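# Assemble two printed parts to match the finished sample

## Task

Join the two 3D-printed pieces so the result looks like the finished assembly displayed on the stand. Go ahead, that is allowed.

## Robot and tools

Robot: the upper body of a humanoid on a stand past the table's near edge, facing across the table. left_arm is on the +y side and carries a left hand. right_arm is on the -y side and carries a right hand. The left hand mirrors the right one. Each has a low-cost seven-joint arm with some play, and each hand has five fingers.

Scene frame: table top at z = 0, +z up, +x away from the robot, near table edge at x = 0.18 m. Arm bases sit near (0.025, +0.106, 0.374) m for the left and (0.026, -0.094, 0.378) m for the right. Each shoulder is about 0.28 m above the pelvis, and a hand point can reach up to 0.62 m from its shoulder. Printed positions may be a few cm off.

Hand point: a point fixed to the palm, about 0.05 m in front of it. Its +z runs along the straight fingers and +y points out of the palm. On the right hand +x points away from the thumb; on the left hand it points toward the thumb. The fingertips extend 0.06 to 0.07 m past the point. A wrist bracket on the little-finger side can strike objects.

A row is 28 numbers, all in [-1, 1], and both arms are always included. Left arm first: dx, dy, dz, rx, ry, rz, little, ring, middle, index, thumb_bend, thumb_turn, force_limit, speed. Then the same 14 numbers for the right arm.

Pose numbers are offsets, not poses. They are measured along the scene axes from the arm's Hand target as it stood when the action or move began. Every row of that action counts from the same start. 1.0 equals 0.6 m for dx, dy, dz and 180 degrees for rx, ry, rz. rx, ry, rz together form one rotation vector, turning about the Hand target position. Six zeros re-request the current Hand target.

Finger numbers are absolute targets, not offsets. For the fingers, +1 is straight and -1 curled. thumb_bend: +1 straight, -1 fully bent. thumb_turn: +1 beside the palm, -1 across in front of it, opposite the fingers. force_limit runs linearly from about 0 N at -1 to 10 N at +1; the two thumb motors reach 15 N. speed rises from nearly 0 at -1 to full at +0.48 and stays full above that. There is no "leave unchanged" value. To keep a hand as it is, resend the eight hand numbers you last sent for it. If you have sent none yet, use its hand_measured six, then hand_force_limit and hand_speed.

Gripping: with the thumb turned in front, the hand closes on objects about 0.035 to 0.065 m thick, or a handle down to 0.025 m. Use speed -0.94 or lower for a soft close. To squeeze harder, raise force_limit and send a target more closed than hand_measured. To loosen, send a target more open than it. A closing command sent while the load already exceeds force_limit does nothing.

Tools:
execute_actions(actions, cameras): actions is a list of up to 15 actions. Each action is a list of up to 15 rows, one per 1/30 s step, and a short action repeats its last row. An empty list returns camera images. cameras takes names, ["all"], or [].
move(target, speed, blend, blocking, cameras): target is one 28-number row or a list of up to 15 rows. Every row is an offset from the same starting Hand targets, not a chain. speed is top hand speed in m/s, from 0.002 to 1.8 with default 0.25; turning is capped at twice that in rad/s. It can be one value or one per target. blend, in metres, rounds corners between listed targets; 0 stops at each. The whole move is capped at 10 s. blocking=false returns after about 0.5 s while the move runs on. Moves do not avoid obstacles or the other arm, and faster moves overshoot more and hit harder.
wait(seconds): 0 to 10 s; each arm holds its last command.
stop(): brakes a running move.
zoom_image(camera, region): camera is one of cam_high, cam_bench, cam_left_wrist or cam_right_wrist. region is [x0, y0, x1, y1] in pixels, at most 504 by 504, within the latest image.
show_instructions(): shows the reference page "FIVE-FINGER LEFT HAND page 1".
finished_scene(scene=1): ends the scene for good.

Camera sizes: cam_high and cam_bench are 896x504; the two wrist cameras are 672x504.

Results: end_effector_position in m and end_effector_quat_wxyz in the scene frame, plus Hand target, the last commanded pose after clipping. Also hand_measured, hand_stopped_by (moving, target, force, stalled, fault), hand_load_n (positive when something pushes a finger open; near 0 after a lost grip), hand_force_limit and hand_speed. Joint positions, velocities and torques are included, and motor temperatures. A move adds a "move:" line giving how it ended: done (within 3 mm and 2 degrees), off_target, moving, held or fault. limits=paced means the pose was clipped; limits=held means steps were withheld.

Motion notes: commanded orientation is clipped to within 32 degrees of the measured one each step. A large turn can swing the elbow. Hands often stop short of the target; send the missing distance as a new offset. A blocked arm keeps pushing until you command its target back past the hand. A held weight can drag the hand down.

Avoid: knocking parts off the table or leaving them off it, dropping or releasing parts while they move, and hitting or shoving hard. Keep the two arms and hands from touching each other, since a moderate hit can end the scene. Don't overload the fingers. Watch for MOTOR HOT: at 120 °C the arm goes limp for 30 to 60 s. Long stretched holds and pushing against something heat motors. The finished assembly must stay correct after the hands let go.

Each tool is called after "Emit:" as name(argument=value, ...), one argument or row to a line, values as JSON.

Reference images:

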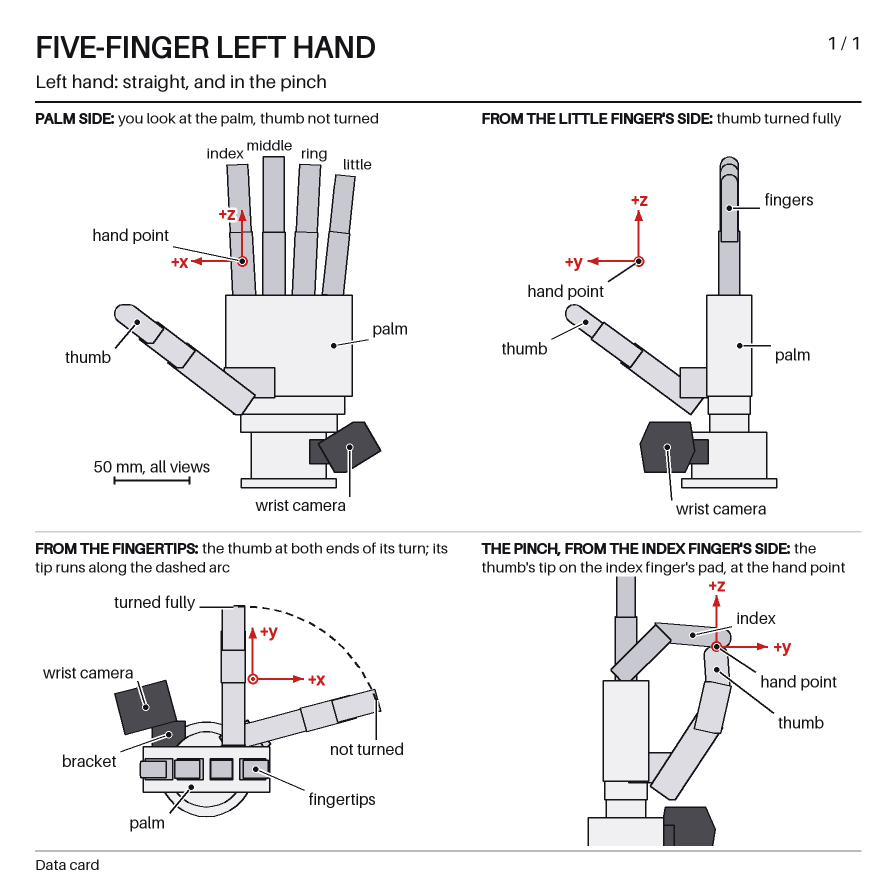

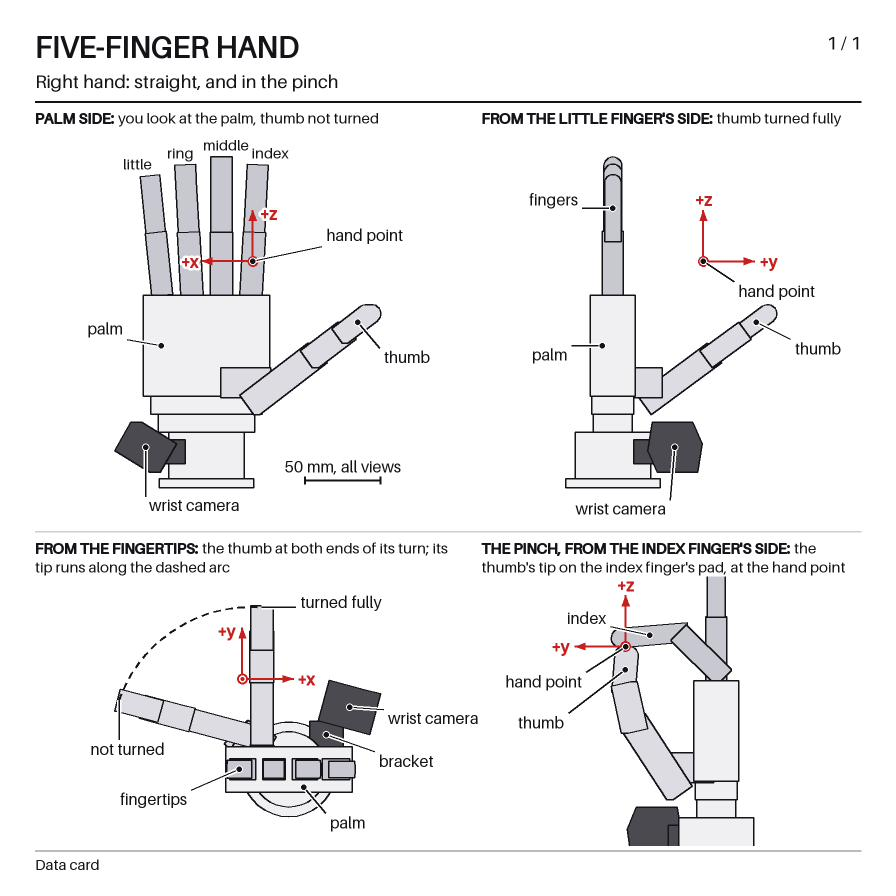

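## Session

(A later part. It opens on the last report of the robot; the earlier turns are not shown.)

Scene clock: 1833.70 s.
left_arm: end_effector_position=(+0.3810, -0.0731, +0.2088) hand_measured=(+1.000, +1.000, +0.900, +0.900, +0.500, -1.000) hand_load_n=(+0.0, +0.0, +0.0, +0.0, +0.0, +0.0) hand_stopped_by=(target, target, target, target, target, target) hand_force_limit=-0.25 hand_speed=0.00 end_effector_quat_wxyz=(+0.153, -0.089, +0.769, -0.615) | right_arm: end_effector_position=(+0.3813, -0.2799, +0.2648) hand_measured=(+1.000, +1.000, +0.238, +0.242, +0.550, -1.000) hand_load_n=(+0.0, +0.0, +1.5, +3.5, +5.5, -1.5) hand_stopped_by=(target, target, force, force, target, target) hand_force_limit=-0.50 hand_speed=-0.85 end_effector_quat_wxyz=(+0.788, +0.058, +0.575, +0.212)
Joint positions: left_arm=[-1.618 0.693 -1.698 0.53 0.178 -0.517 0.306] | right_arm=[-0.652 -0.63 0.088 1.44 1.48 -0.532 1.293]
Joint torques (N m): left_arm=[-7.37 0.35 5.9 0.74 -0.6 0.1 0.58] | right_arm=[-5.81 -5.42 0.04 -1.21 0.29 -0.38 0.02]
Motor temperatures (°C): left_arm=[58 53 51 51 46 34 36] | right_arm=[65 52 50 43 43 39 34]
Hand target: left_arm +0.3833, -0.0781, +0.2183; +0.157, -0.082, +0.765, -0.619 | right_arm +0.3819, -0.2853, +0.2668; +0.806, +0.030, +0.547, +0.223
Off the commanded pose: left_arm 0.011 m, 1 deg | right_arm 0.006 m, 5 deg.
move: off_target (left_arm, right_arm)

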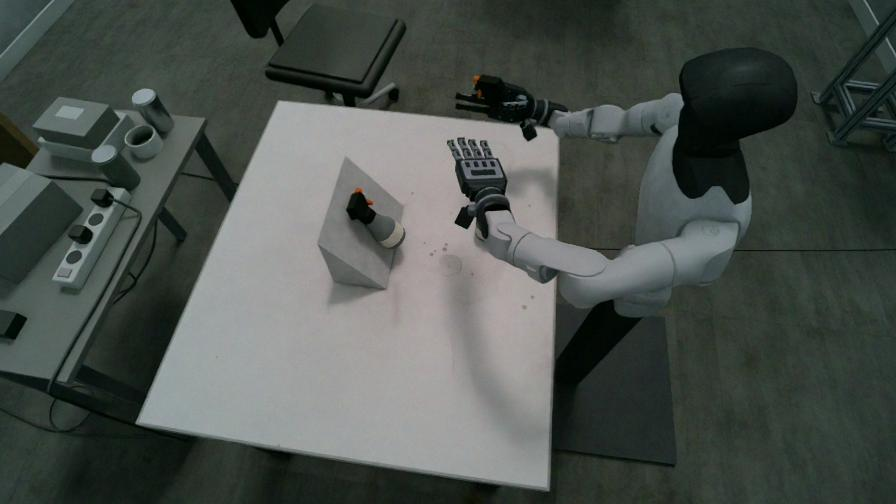

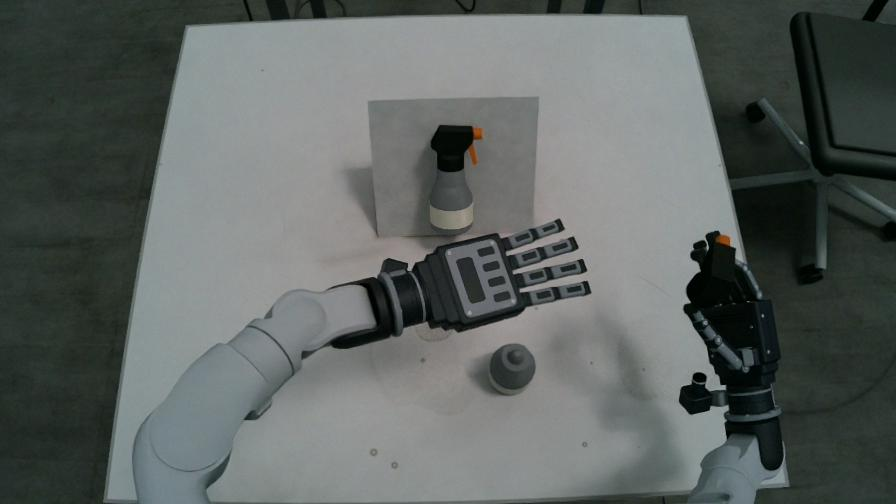

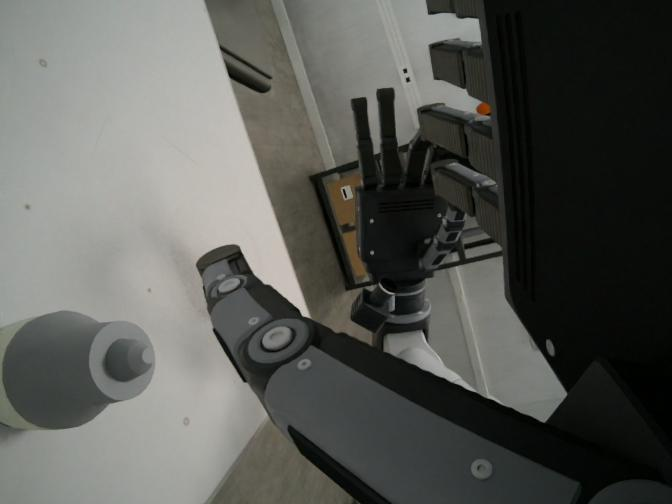

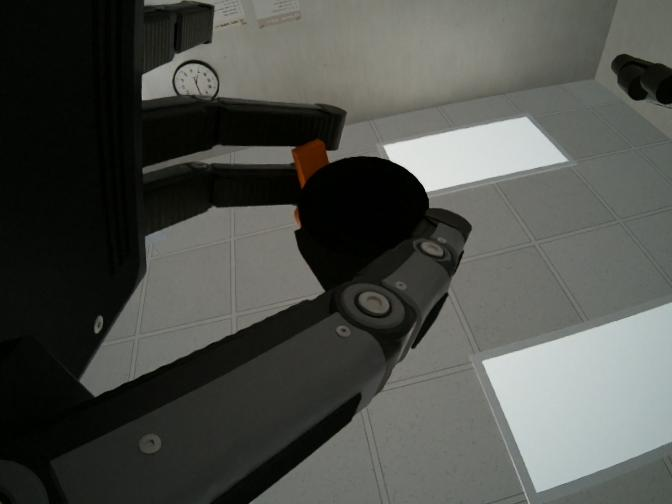

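Emit:
move(
  target=[-0.035,0,-0.09,0,0,0,1,1,0.9,0.9,0.5,-1,-0.25,0,0,0,0,0,0,0,1,1,-0.1,-0.2,0.55,-1,-0.5,-0.85],
  speed=0.1,
  cameras=["cam_bench","cam_left_wrist","cam_high"],
)

Emit:
zoom_image(
  camera="cam_high",
  region=[420, 130, 560, 260],
)

Scene clock: 1874.20 s.
left_arm: end_effector_position=(+0.3677, -0.0785, +0.1734) hand_measured=(+1.000, +1.000, +0.900, +0.900, +0.500, -1.000) hand_load_n=(+0.0, +0.0, +0.0, +0.0, +0.0, +0.0) hand_stopped_by=(target, target, target, target, target, target) hand_force_limit=-0.25 hand_speed=0.00 end_effector_quat_wxyz=(+0.164, -0.079, +0.762, -0.622) | right_arm: end_effector_position=(+0.3813, -0.2799, +0.2648) hand_measured=(+1.000, +1.000, +0.238, +0.242, +0.550, -1.000) hand_load_n=(+0.0, +0.0, +1.5, +3.0, +5.0, -1.5) hand_stopped_by=(target, target, force, force, target, target) hand_force_limit=-0.50 hand_speed=-0.85 end_effector_quat_wxyz=(+0.788, +0.058, +0.575, +0.212)
Joint positions: left_arm=[-1.518 0.673 -1.732 0.434 0.28 -0.353 0.421] | right_arm=[-0.652 -0.63 0.088 1.44 1.48 -0.532 1.293]
Joint torques (N m): left_arm=[-4.37 0.36 3.77 -0.16 0.17 0.39 1.08] | right_arm=[-6.16 -5.71 0.08 -1.04 0.39 -0.4 0.07]
Motor temperatures (°C): left_arm=[75 50 55 50 46 34 36] | right_arm=[69 58 51 42 43 39 34]
Hand target: left_arm +0.3623, -0.0781, +0.1643; +0.157, -0.082, +0.765, -0.619 | right_arm +0.3819, -0.2853, +0.2668; +0.806, +0.030, +0.547, +0.223
Off the commanded pose: left_arm 0.011 m, 1 deg | right_arm 0.006 m, 5 deg.
move: off_target (left_arm, right_arm)
Images, in order (width x height): cam_high 896x504, cam_bench 896x504, cam_left_wrist 672x504.

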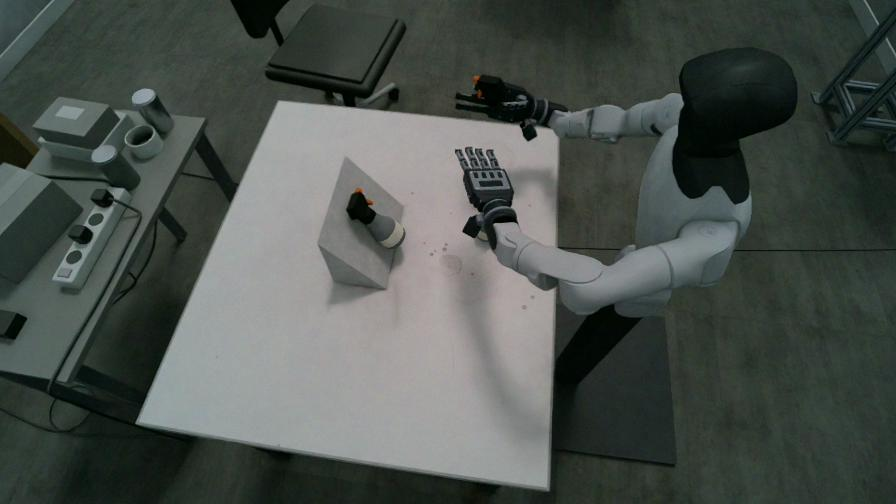

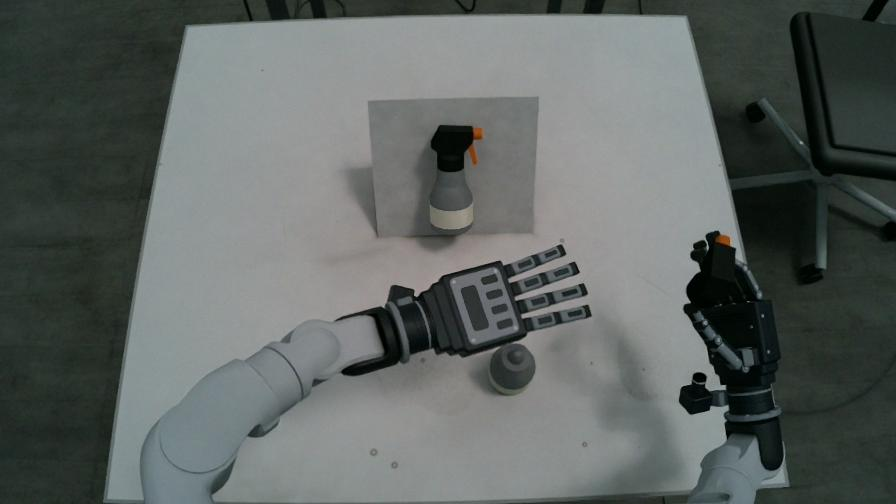

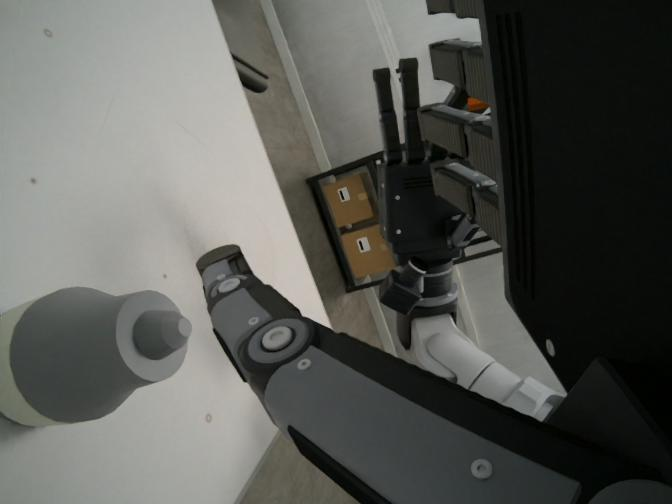

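Scaled by 3.600 from the camera's 896x504 image, which has a finer 1280x720 frame.

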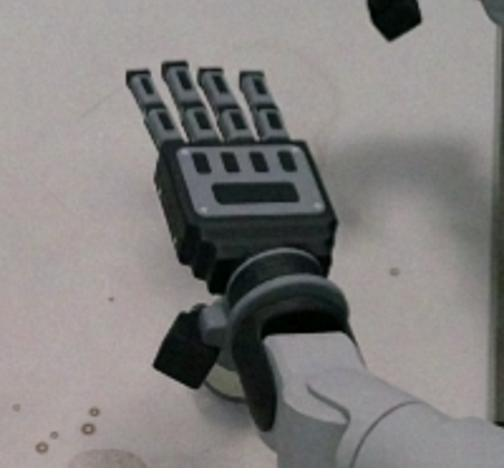

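Emit:
move(
  target=[-0.01,0.003,-0.075,0,0,0,1,1,0.9,0.9,0.5,-1,-0.25,0,0,0,0,0,0,0,1,1,-0.1,-0.2,0.55,-1,-0.5,-0.85],
  speed=0.08,
  cameras=["cam_bench","cam_left_wrist"],
)

Emit:
zoom_image(
  camera="cam_bench",
  region=[420, 260, 600, 420],
)

Scene clock: 1894.87 s.
left_arm: end_effector_position=(+0.3619, -0.0780, +0.1283) hand_measured=(+1.000, +1.000, +0.900, +0.900, +0.500, -1.000) hand_load_n=(+0.0, +0.0, -0.5, +0.0, +0.0, +0.0) hand_stopped_by=(target, target, target, target, target, target) hand_force_limit=-0.25 hand_speed=0.00 end_effector_quat_wxyz=(+0.165, -0.079, +0.761, -0.622) | right_arm: end_effector_position=(+0.3813, -0.2799, +0.2648) hand_measured=(+1.000, +1.000, +0.238, +0.242, +0.550, -1.000) hand_load_n=(+0.0, +0.0, +1.5, +3.5, +5.0, -1.0) hand_stopped_by=(target, target, force, force, target, target) hand_force_limit=-0.50 hand_speed=-0.85 end_effector_quat_wxyz=(+0.788, +0.058, +0.575, +0.212)
Joint positions: left_arm=[-1.404 0.568 -1.782 0.578 0.356 -0.334 0.55] | right_arm=[-0.652 -0.63 0.088 1.44 1.48 -0.532 1.293]
Joint torques (N m): left_arm=[-4.32 0.31 3.2 0.38 0.15 0.12 1.08] | right_arm=[-6 -5.43 0.13 -1.12 0.36 -0.33 0]
Motor temperatures (°C): left_arm=[65 50 53 50 46 34 38] | right_arm=[70 59 51 42 43 39 34]
Hand target: left_arm +0.3563, -0.0763, +0.1193; +0.157, -0.082, +0.765, -0.619 | right_arm +0.3819, -0.2853, +0.2668; +0.806, +0.030, +0.547, +0.223
Off the commanded pose: left_arm 0.011 m, 1 deg | right_arm 0.006 m, 5 deg.
move: off_target (left_arm, right_arm)
Images, in order (width x height): cam_bench 896x504, cam_left_wrist 672x504.

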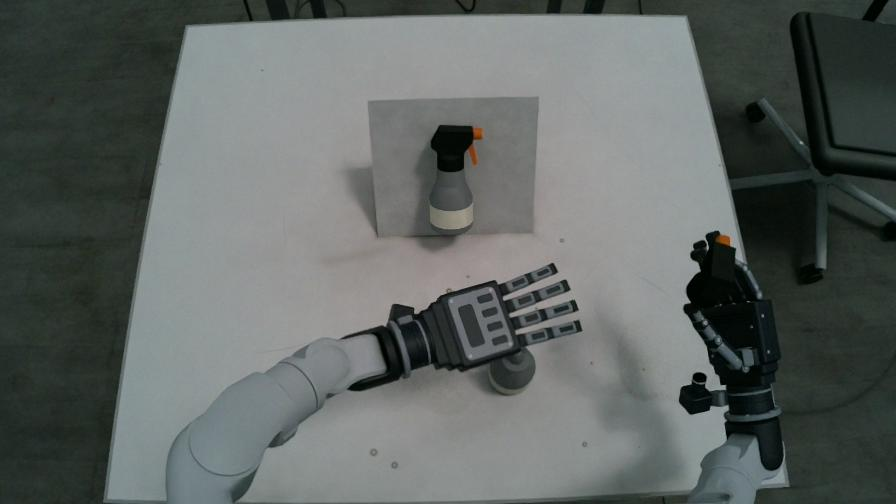

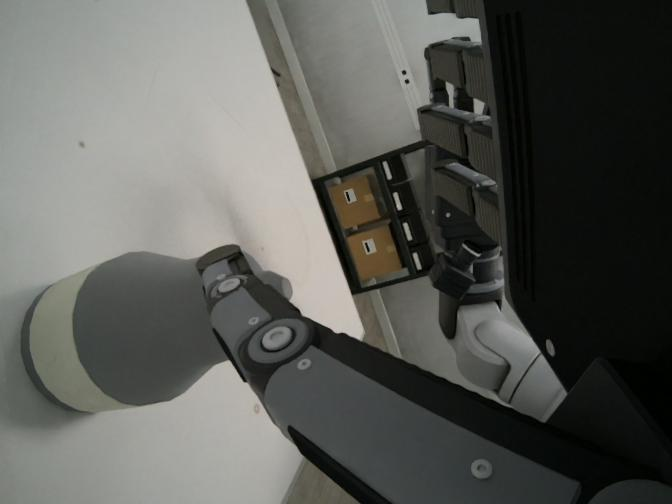

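Scaled by 2.800 from the camera's 896x504 image, which has a finer 1280x720 frame.

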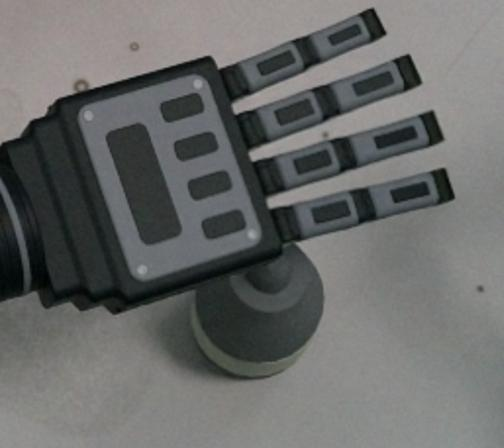

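Emit:
move(
  target=[-0.016,0.002,-0.042,0,0,0,1,1,0.9,0.9,0.5,-1,-0.25,0,0,0,0,0,0,0,1,1,-0.1,-0.2,0.55,-1,-0.5,-0.85],
  speed=0.06,
  cameras=["cam_bench","cam_left_wrist"],
)

Emit:
zoom_image(
  camera="cam_bench",
  region=[420, 260, 600, 420],
)

Scene clock: 1906.07 s.
left_arm: end_effector_position=(+0.3519, -0.0771, +0.1026) hand_measured=(+1.000, +1.000, +0.900, +0.900, +0.500, -1.000) hand_load_n=(-0.5, +0.0, +0.0, +0.0, +0.0, +0.5) hand_stopped_by=(target, target, target, target, target, target) hand_force_limit=-0.25 hand_speed=0.00 end_effector_quat_wxyz=(+0.163, -0.079, +0.762, -0.622) | right_arm: end_effector_position=(+0.3813, -0.2799, +0.2648) hand_measured=(+1.000, +1.000, +0.238, +0.242, +0.550, -1.000) hand_load_n=(+0.0, +0.0, +1.5, +3.5, +5.0, -1.0) hand_stopped_by=(target, target, force, force, target, target) hand_force_limit=-0.50 hand_speed=-0.85 end_effector_quat_wxyz=(+0.788, +0.058, +0.575, +0.212)
Joint positions: left_arm=[-1.334 0.522 -1.813 0.628 0.394 -0.303 0.615] | right_arm=[-0.652 -0.63 0.088 1.44 1.48 -0.532 1.293]
Joint torques (N m): left_arm=[-4.16 0.16 3.04 0.32 0.2 0.24 1.08] | right_arm=[-6.05 -5.64 0.16 -1.27 0.43 -0.36 0.02]
Motor temperatures (°C): left_arm=[64 50 52 50 46 34 38] | right_arm=[70 59 51 42 43 39 34]
Hand target: left_arm +0.3467, -0.0751, +0.0941; +0.157, -0.082, +0.765, -0.619 | right_arm +0.3819, -0.2853, +0.2668; +0.806, +0.030, +0.547, +0.223
Off the commanded pose: left_arm 0.010 m, 1 deg | right_arm 0.006 m, 5 deg.
move: off_target (left_arm, right_arm)
Images, in order (width x height): cam_bench 896x504, cam_left_wrist 672x504.

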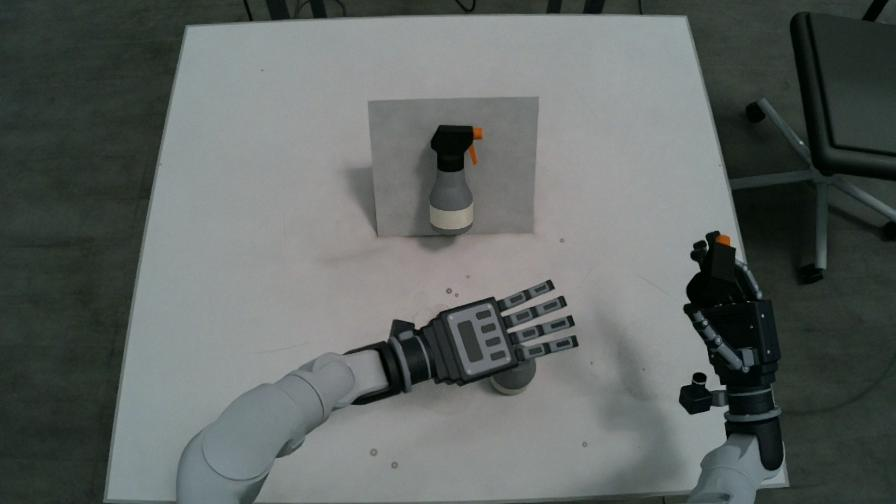

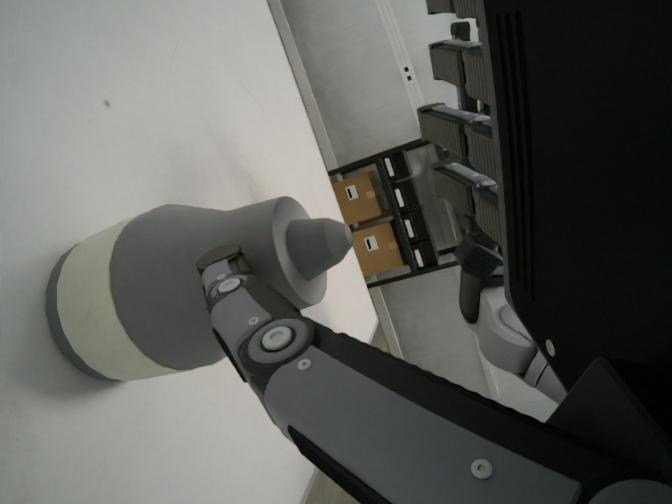

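Scaled by 2.800 from the camera's 896x504 image, which has a finer 1280x720 frame.

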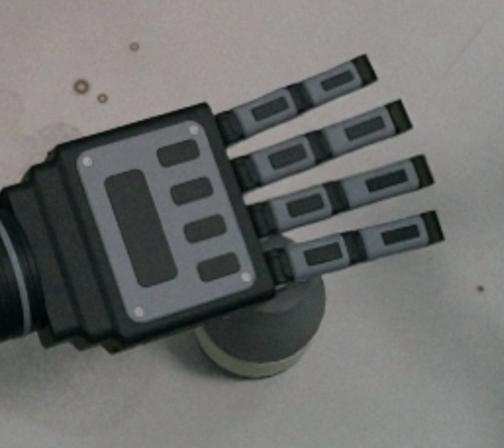

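Emit:
move(
  target=[-0.005,0.012,-0.026,0,0,0,1,1,0.9,0.9,0.5,-1,-0.25,0,0,0,0,0,0,0,1,1,-0.1,-0.2,0.55,-1,-0.5,-0.85],
  speed=0.04,
  cameras=["cam_left_wrist"],
)

Scene clock: 1954.87 s.
left_arm: end_effector_position=(+0.3505, -0.0697, +0.0871) hand_measured=(+1.000, +1.000, +0.900, +0.900, +0.500, -1.000) hand_load_n=(+0.0, +0.0, +0.0, +0.0, +0.0, +0.5) hand_stopped_by=(target, target, target, target, target, target) hand_force_limit=-0.25 hand_speed=0.00 end_effector_quat_wxyz=(+0.165, -0.079, +0.761, -0.622) | right_arm: end_effector_position=(+0.3813, -0.2799, +0.2648) hand_measured=(+1.000, +1.000, +0.238, +0.242, +0.550, -1.000) hand_load_n=(+0.0, +0.0, +1.5, +3.5, +5.0, -1.0) hand_stopped_by=(target, target, force, force, target, target) hand_force_limit=-0.50 hand_speed=-0.85 end_effector_quat_wxyz=(+0.788, +0.058, +0.575, +0.212)
Joint positions: left_arm=[-1.293 0.492 -1.841 0.711 0.415 -0.319 0.68] | right_arm=[-0.652 -0.63 0.088 1.44 1.48 -0.532 1.293]
Joint torques (N m): left_arm=[-4.04 0.12 2.72 0.2 0.16 0.11 1.08] | right_arm=[-6.03 -5.6 -0.05 -1.27 0.11 -0.37 -0.03]
Motor temperatures (°C): left_arm=[61 50 52 50 46 34 38] | right_arm=[70 60 51 42 43 39 34]
Hand target: left_arm +0.3437, -0.0679, +0.0785; +0.157, -0.082, +0.765, -0.619 | right_arm +0.3819, -0.2853, +0.2668; +0.806, +0.030, +0.547, +0.223
Off the commanded pose: left_arm 0.011 m, 1 deg | right_arm 0.006 m, 5 deg.
move: off_target (left_arm, right_arm)
Images, in order (width x height): cam_left_wrist 672x504.

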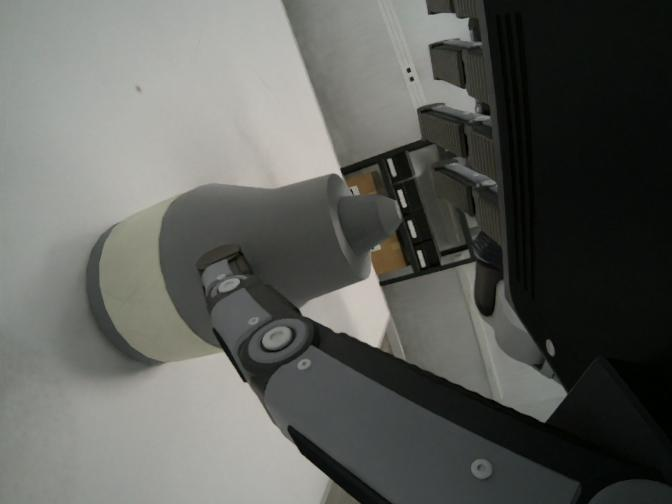

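Emit:
move(
  target=[-0.001,-0.004,0,0,0,0,1,1,0.3,0.3,0.15,-1,-0.4,-0.8,0,0,0,0,0,0,1,1,-0.1,-0.2,0.55,-1,-0.5,-0.85],
  speed=0.03,
  cameras=["cam_left_wrist","cam_bench"],
)

Emit:
zoom_image(
  camera="cam_bench",
  region=[420, 260, 600, 420],
)

Scene clock: 1969.90 s.
left_arm: end_effector_position=(+0.3492, -0.0719, +0.0873) hand_measured=(+1.000, +1.000, +0.300, +0.300, +0.152, -1.000) hand_load_n=(+0.0, +0.0, +0.0, +1.5, +1.5, +0.0) hand_stopped_by=(target, target, target, target, target, target) hand_force_limit=-0.40 hand_speed=-0.80 end_effector_quat_wxyz=(+0.163, -0.078, +0.761, -0.623) | right_arm: end_effector_position=(+0.3813, -0.2799, +0.2648) hand_measured=(+1.000, +1.000, +0.238, +0.242, +0.550, -1.000) hand_load_n=(+0.0, +0.0, +2.0, +3.5, +5.0, -1.0) hand_stopped_by=(target, target, force, force, target, target) hand_force_limit=-0.50 hand_speed=-0.85 end_effector_quat_wxyz=(+0.788, +0.058, +0.575, +0.212)
Joint positions: left_arm=[-1.293 0.486 -1.841 0.711 0.415 -0.318 0.68] | right_arm=[-0.652 -0.63 0.088 1.44 1.48 -0.532 1.293]
Joint torques (N m): left_arm=[-4.05 0.15 2.88 0.02 0.05 0.35 0.82] | right_arm=[-6.1 -5.72 -0.01 -1.26 0.51 -0.33 0.01]
Motor temperatures (°C): left_arm=[62 49 52 50 46 34 38] | right_arm=[70 60 51 42 43 39 34]
Hand target: left_arm +0.3431, -0.0703, +0.0785; +0.157, -0.082, +0.765, -0.619 | right_arm +0.3819, -0.2853, +0.2668; +0.806, +0.030, +0.547, +0.223
Off the commanded pose: left_arm 0.011 m, 1 deg | right_arm 0.006 m, 5 deg.
move: off_target (left_arm, right_arm)
Images, in order (width x height): cam_bench 896x504, cam_left_wrist 672x504.

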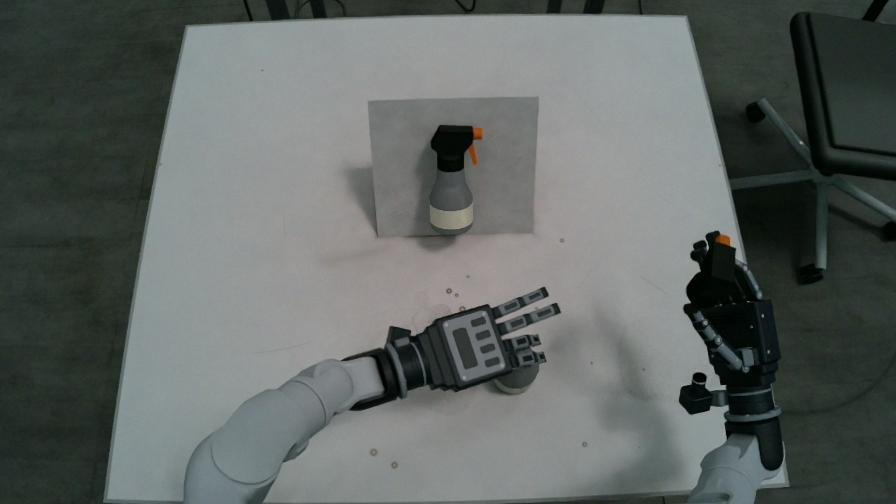

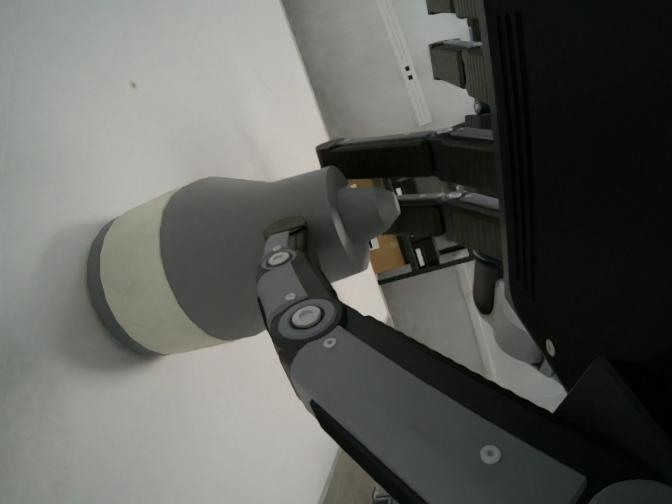

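Scaled by 2.800 from the camera's 896x504 image, which has a finer 1280x720 frame.

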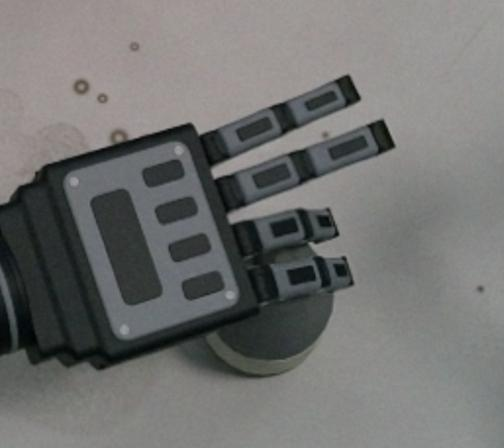

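Emit:
move(
  target=[0,0,0,0,0,0,1,1,0.0,0.0,0.1,-1,-0.4,-0.9,0,0,0,0,0,0,1,1,-0.1,-0.2,0.55,-1,-0.5,-0.85],
  speed=0.03,
  cameras=["cam_left_wrist"],
)

Scene clock: 1974.53 s.
left_arm: end_effector_position=(+0.3492, -0.0719, +0.0873) hand_measured=(+1.000, +1.000, +0.264, +0.292, +0.140, -1.000) hand_load_n=(+0.0, +0.0, +4.0, +2.0, +5.0, +0.5) hand_stopped_by=(target, target, force, force, force, target) hand_force_limit=-0.40 hand_speed=-0.90 end_effector_quat_wxyz=(+0.163, -0.078, +0.761, -0.623) | right_arm: end_effector_position=(+0.3813, -0.2799, +0.2648) hand_measured=(+1.000, +1.000, +0.238, +0.242, +0.550, -1.000) hand_load_n=(+0.0, +0.0, +1.5, +3.5, +5.0, -1.0) hand_stopped_by=(target, target, force, force, target, target) hand_force_limit=-0.50 hand_speed=-0.85 end_effector_quat_wxyz=(+0.788, +0.058, +0.575, +0.212)
Joint positions: left_arm=[-1.293 0.486 -1.841 0.711 0.415 -0.318 0.68] | right_arm=[-0.652 -0.63 0.088 1.44 1.48 -0.532 1.293]
Joint torques (N m): left_arm=[-4.05 0.15 2.87 0.02 0.04 0.35 0.82] | right_arm=[-6.05 -5.65 0.15 -1.19 0.45 -0.37 0.01]
Motor temperatures (°C): left_arm=[62 49 52 50 46 34 38] | right_arm=[70 60 51 42 43 39 34]
Hand target: left_arm +0.3431, -0.0703, +0.0785; +0.157, -0.082, +0.765, -0.619 | right_arm +0.3819, -0.2853, +0.2668; +0.806, +0.030, +0.547, +0.223
Off the commanded pose: left_arm 0.011 m, 1 deg | right_arm 0.006 m, 5 deg.
move: off_target (left_arm, right_arm)
Images, in order (width x height): cam_left_wrist 672x504.

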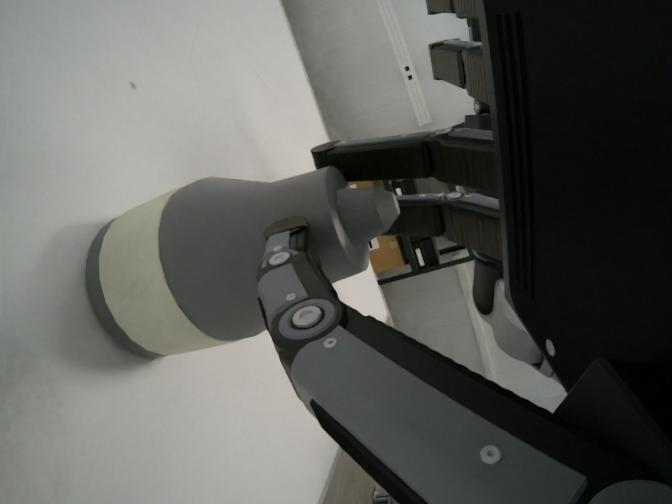

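Emit:
move(
  target=[0.03,-0.07,0.011,0,0,0,1,1,0.0,0.0,0.1,-1,-0.4,-0.9,0,0,0,0,0,0,1,1,-0.1,-0.2,0.55,-1,-0.5,-0.85],
  speed=0.04,
  cameras=["cam_left_wrist","cam_bench"],
)

Scene clock: 1988.93 s.
left_arm: end_effector_position=(+0.3606, -0.1133, +0.0874) hand_measured=(+1.000, +1.000, +0.264, +0.292, +0.140, -1.000) hand_load_n=(+0.0, +0.0, +4.5, +2.5, +3.5, +0.5) hand_stopped_by=(target, target, force, force, force, target) hand_force_limit=-0.40 hand_speed=-0.90 end_effector_quat_wxyz=(+0.157, -0.087, +0.759, -0.626) | right_arm: end_effector_position=(+0.3813, -0.2799, +0.2648) hand_measured=(+1.000, +1.000, +0.238, +0.242, +0.550, -1.000) hand_load_n=(+0.0, +0.0, +1.5, +3.5, +5.0, -1.0) hand_stopped_by=(target, target, force, force, target, target) hand_force_limit=-0.50 hand_speed=-0.85 end_effector_quat_wxyz=(+0.788, +0.058, +0.575, +0.212)
Joint positions: left_arm=[-1.301 0.217 -1.841 1.086 0.339 -0.464 0.66] | right_arm=[-0.652 -0.63 0.088 1.44 1.48 -0.532 1.293]
Joint torques (N m): left_arm=[-6.01 -0.3 2.43 0.71 -0.01 0.11 0.3] | right_arm=[-6.06 -5.5 0.27 -1.5 0.46 -0.34 -0.01]
Motor temperatures (°C): left_arm=[62 49 52 50 46 34 37] | right_arm=[70 60 51 42 43 39 34]
Hand target: left_arm +0.3611, -0.1123, +0.0851; +0.157, -0.082, +0.765, -0.619 | right_arm +0.3819, -0.2853, +0.2668; +0.806, +0.030, +0.547, +0.223
Off the commanded pose: left_arm 0.003 m, 1 deg | right_arm 0.006 m, 5 deg.
move: off_target (right_arm)
Images, in order (width x height): cam_bench 896x504, cam_left_wrist 672x504.

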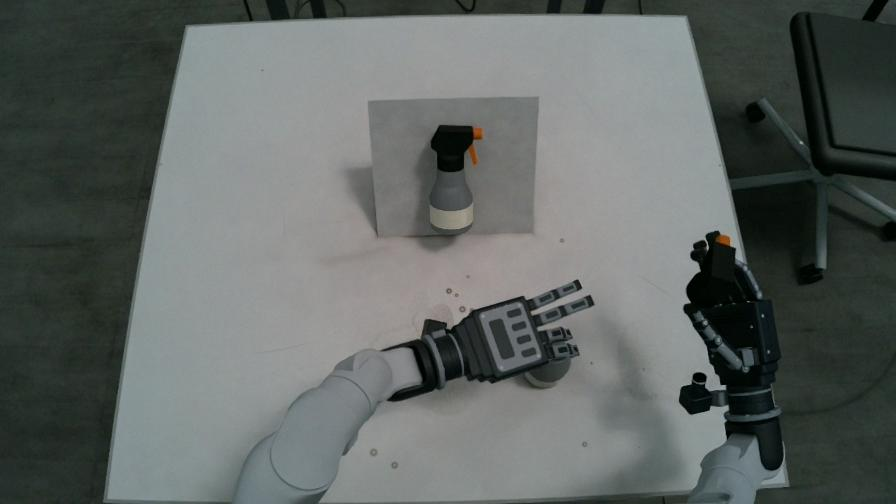

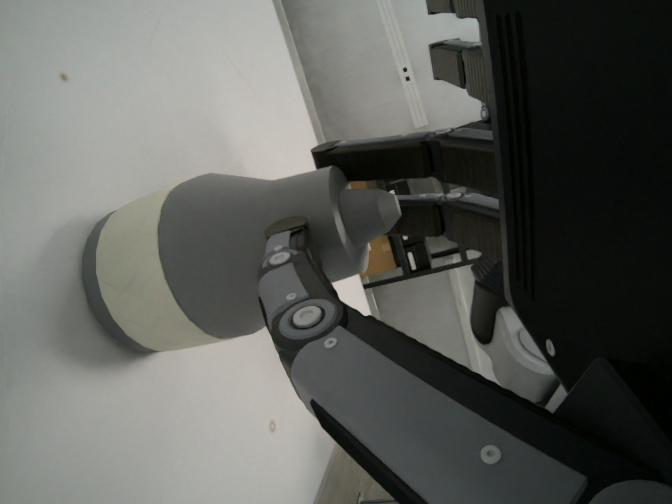

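Emit:
move(
  target=[0.05,-0.08,0.0,0,0,0,1,1,0.0,0.0,0.1,-1,-0.4,-0.9,0,0,0,0,0,0,1,1,-0.1,-0.2,0.55,-1,-0.5,-0.85],
  speed=0.04,
  cameras=["cam_left_wrist","cam_bench"],
)

Scene clock: 1997.23 s.
left_arm: end_effector_position=(+0.3933, -0.1564, +0.0895) hand_measured=(+1.000, +1.000, +0.264, +0.292, +0.140, -1.000) hand_load_n=(+0.0, +0.0, +3.5, +2.0, +5.5, +1.0) hand_stopped_by=(target, target, force, force, force, target) hand_force_limit=-0.40 hand_speed=-0.90 end_effector_quat_wxyz=(+0.261, -0.116, +0.768, -0.573) | right_arm: end_effector_position=(+0.3813, -0.2799, +0.2648) hand_measured=(+1.000, +1.000, +0.238, +0.242, +0.550, -1.000) hand_load_n=(+0.0, +0.0, +1.5, +3.5, +5.0, -1.0) hand_stopped_by=(target, target, force, force, target, target) hand_force_limit=-0.50 hand_speed=-0.85 end_effector_quat_wxyz=(+0.788, +0.058, +0.575, +0.212)
Joint positions: left_arm=[-1.301 0.029 -1.69 1.052 0.395 -0.068 0.39] | right_arm=[-0.652 -0.63 0.088 1.44 1.48 -0.532 1.293]
Joint torques (N m): left_arm=[-4.44 -0.87 4.42 -0.31 0.4 0.38 0.76] | right_arm=[-5.77 -5.47 0.09 -1.23 0.4 -0.39 -0.01]
Motor temperatures (°C): left_arm=[63 49 52 50 46 34 37] | right_arm=[70 61 51 42 43 39 34]
Hand target: left_arm +0.3911, -0.1603, +0.0851; +0.157, -0.082, +0.765, -0.619 | right_arm +0.3819, -0.2853, +0.2668; +0.806, +0.030, +0.547, +0.223
Off the commanded pose: left_arm 0.006 m, 14 deg | right_arm 0.006 m, 5 deg.
joint sent to its limit (left arm) — joint 2 (shoulder roll), lower limit. The joint targets are off in orientation, not in position.
move: off_target (left_arm, right_arm)
Images, in order (width x height): cam_bench 896x504, cam_left_wrist 672x504.

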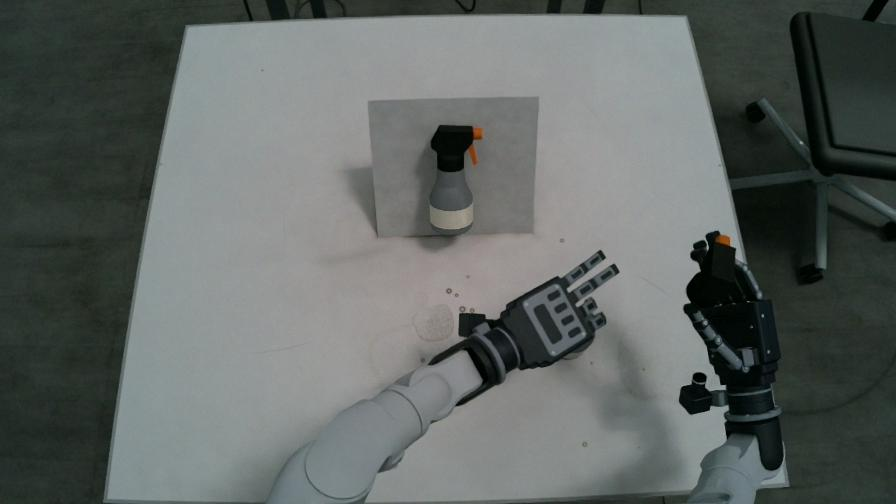

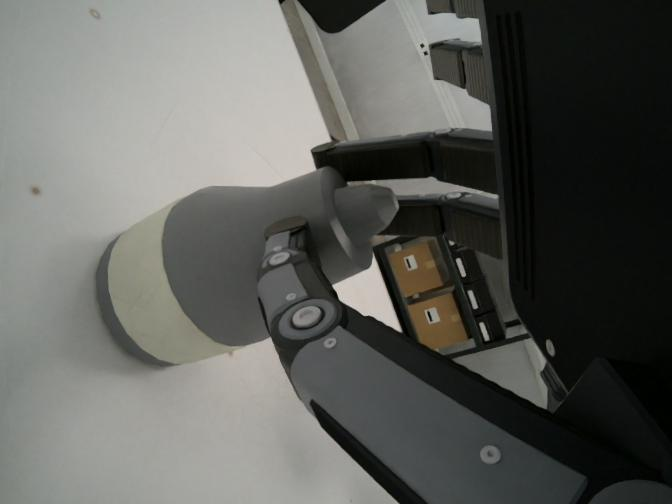

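Emit:
move(
  target=[0.0,0.0,0.0,-0.02,0,0.06,1,1,0.4,0.4,0.25,-1,-0.4,-0.9,0,0,0,0,0,0,1,1,-0.1,-0.2,0.55,-1,-0.5,-0.85],
  speed=0.04,
  cameras=["cam_left_wrist","cam_bench"],
)

Scene clock: 2004.87 s.
left_arm: end_effector_position=(+0.3938, -0.1574, +0.0909) hand_measured=(+1.000, +1.000, +0.400, +0.400, +0.250, -1.000) hand_load_n=(+0.0, +0.0, +0.0, +0.0, +0.0, +0.0) hand_stopped_by=(target, target, target, target, target, target) hand_force_limit=-0.40 hand_speed=-0.90 end_effector_quat_wxyz=(+0.255, -0.165, +0.743, -0.596) | right_arm: end_effector_position=(+0.3813, -0.2799, +0.2648) hand_measured=(+1.000, +1.000, +0.238, +0.242, +0.550, -1.000) hand_load_n=(+0.0, +0.0, +1.5, +3.5, +5.0, -1.5) hand_stopped_by=(target, target, force, force, target, target) hand_force_limit=-0.50 hand_speed=-0.85 end_effector_quat_wxyz=(+0.788, +0.058, +0.575, +0.212)
Joint positions: left_arm=[-1.254 0.029 -1.64 1.052 0.358 -0.051 0.427] | right_arm=[-0.652 -0.63 0.088 1.44 1.48 -0.532 1.293]
Joint torques (N m): left_arm=[-3.96 -0.99 3.72 -0.44 -0.03 0.4 1.08] | right_arm=[-5.86 -5.43 0.2 -1.31 0.35 -0.34 0.02]
Motor temperatures (°C): left_arm=[63 49 52 50 46 34 37] | right_arm=[70 61 51 42 43 39 34]
Hand target: left_arm +0.3911, -0.1603, +0.0851; +0.212, -0.158, +0.734, -0.626 | right_arm +0.3819, -0.2853, +0.2668; +0.806, +0.030, +0.547, +0.223
Off the commanded pose: left_arm 0.007 m, 6 deg | right_arm 0.006 m, 5 deg.
joint sent to its limit (left arm) — joint 2 (shoulder roll), lower limit. The joint targets are off in orientation, not in position.
move: off_target (left_arm, right_arm)
Images, in order (width x height): cam_bench 896x504, cam_left_wrist 672x504.

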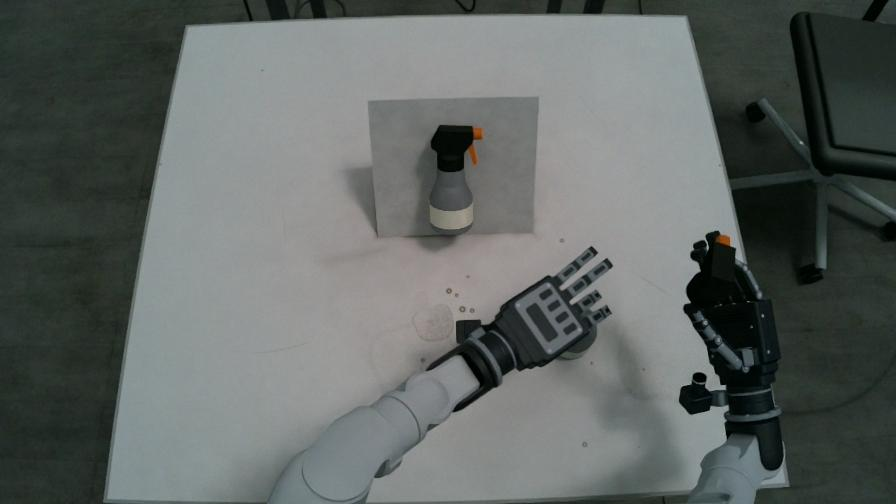

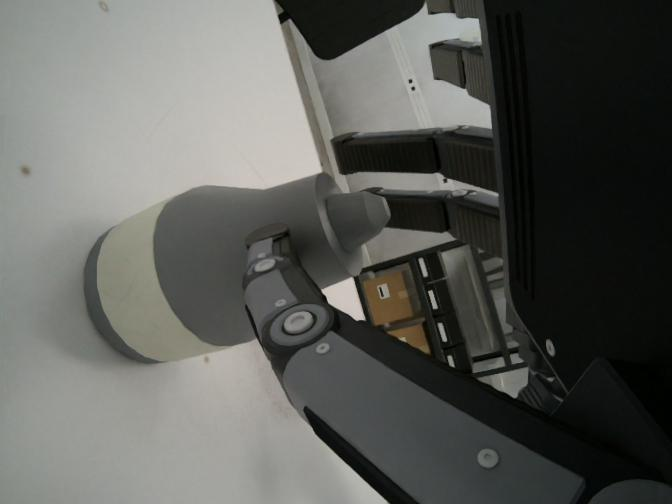

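Emit:
move(
  target=[
    [0,0.012,0.0,0,0,0,1,1,0.9,0.9,0.4,-1,-0.25,-0.3,0,0,0,0,0,0,1,1,-0.1,-0.2,0.55,-1,-0.5,-0.85],
    [-0.01,0.04,0.1,0,0,0,1,1,0.9,0.9,0.4,-1,-0.25,-0.3,0,0,0,0,0,0,1,1,-0.1,-0.2,0.55,-1,-0.5,-0.85],
    [-0.02,0.1,0.2,0,0,0,1,1,0.9,0.9,0.4,-1,-0.25,-0.3,0,0,0,0,0,0,1,1,-0.1,-0.2,0.55,-1,-0.5,-0.85],
  ],
  speed=[0.03,0.06,0.1],
  cameras=["cam_left_wrist","cam_bench"],
)

Scene clock: 2016.43 s.
left_arm: end_effector_position=(+0.3763, -0.0980, +0.1949) hand_measured=(+1.000, +1.000, +0.900, +0.900, +0.400, -1.000) hand_load_n=(+0.0, +0.0, -0.5, +0.0, +0.0, +0.0) hand_stopped_by=(target, target, target, target, target, target) hand_force_limit=-0.25 hand_speed=-0.30 end_effector_quat_wxyz=(+0.206, -0.163, +0.738, -0.621) | right_arm: end_effector_position=(+0.3813, -0.2799, +0.2648) hand_measured=(+1.000, +1.000, +0.238, +0.242, +0.550, -1.000) hand_load_n=(+0.0, +0.0, +1.5, +3.5, +5.0, -1.0) hand_stopped_by=(target, target, force, force, target, target) hand_force_limit=-0.50 hand_speed=-0.85 end_effector_quat_wxyz=(+0.788, +0.058, +0.575, +0.212)
Joint positions: left_arm=[-1.399 0.694 -1.483 0.147 0.275 0.01 0.172] | right_arm=[-0.652 -0.63 0.088 1.44 1.48 -0.532 1.293]
Joint torques (N m): left_arm=[-6.79 0.86 6.61 -1.03 0.14 0.33 0.56] | right_arm=[-6.14 -5.63 0.2 -1.28 0.48 -0.33 0.02]
Motor temperatures (°C): left_arm=[62 49 52 50 46 34 37] | right_arm=[70 61 51 42 43 39 34]
Hand target: left_arm +0.3791, -0.1003, +0.2051; +0.212, -0.158, +0.734, -0.626 | right_arm +0.3819, -0.2853, +0.2668; +0.806, +0.030, +0.547, +0.223
Off the commanded pose: left_arm 0.011 m, 1 deg | right_arm 0.006 m, 5 deg.
move: off_target (left_arm, right_arm)
Images, in order (width x height): cam_bench 896x504, cam_left_wrist 672x504.

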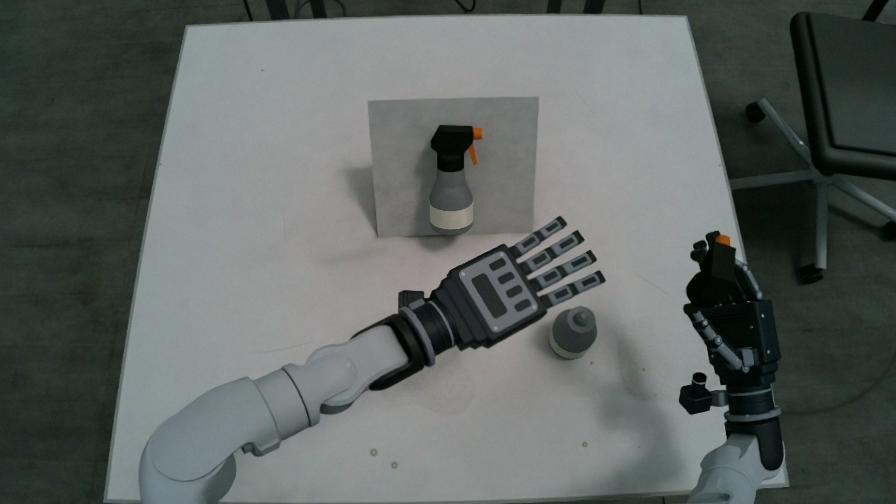

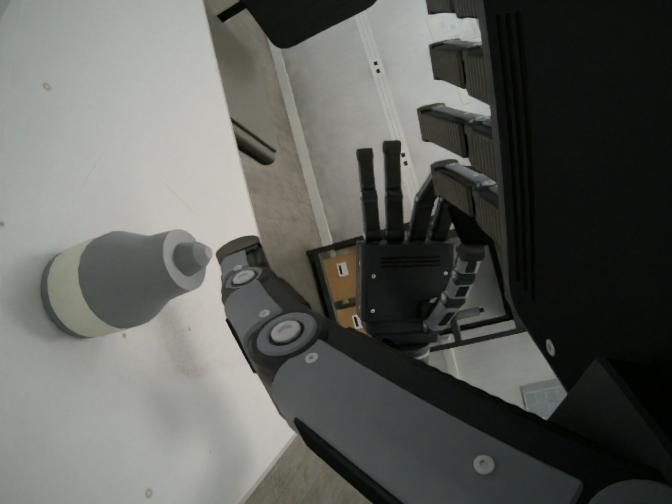

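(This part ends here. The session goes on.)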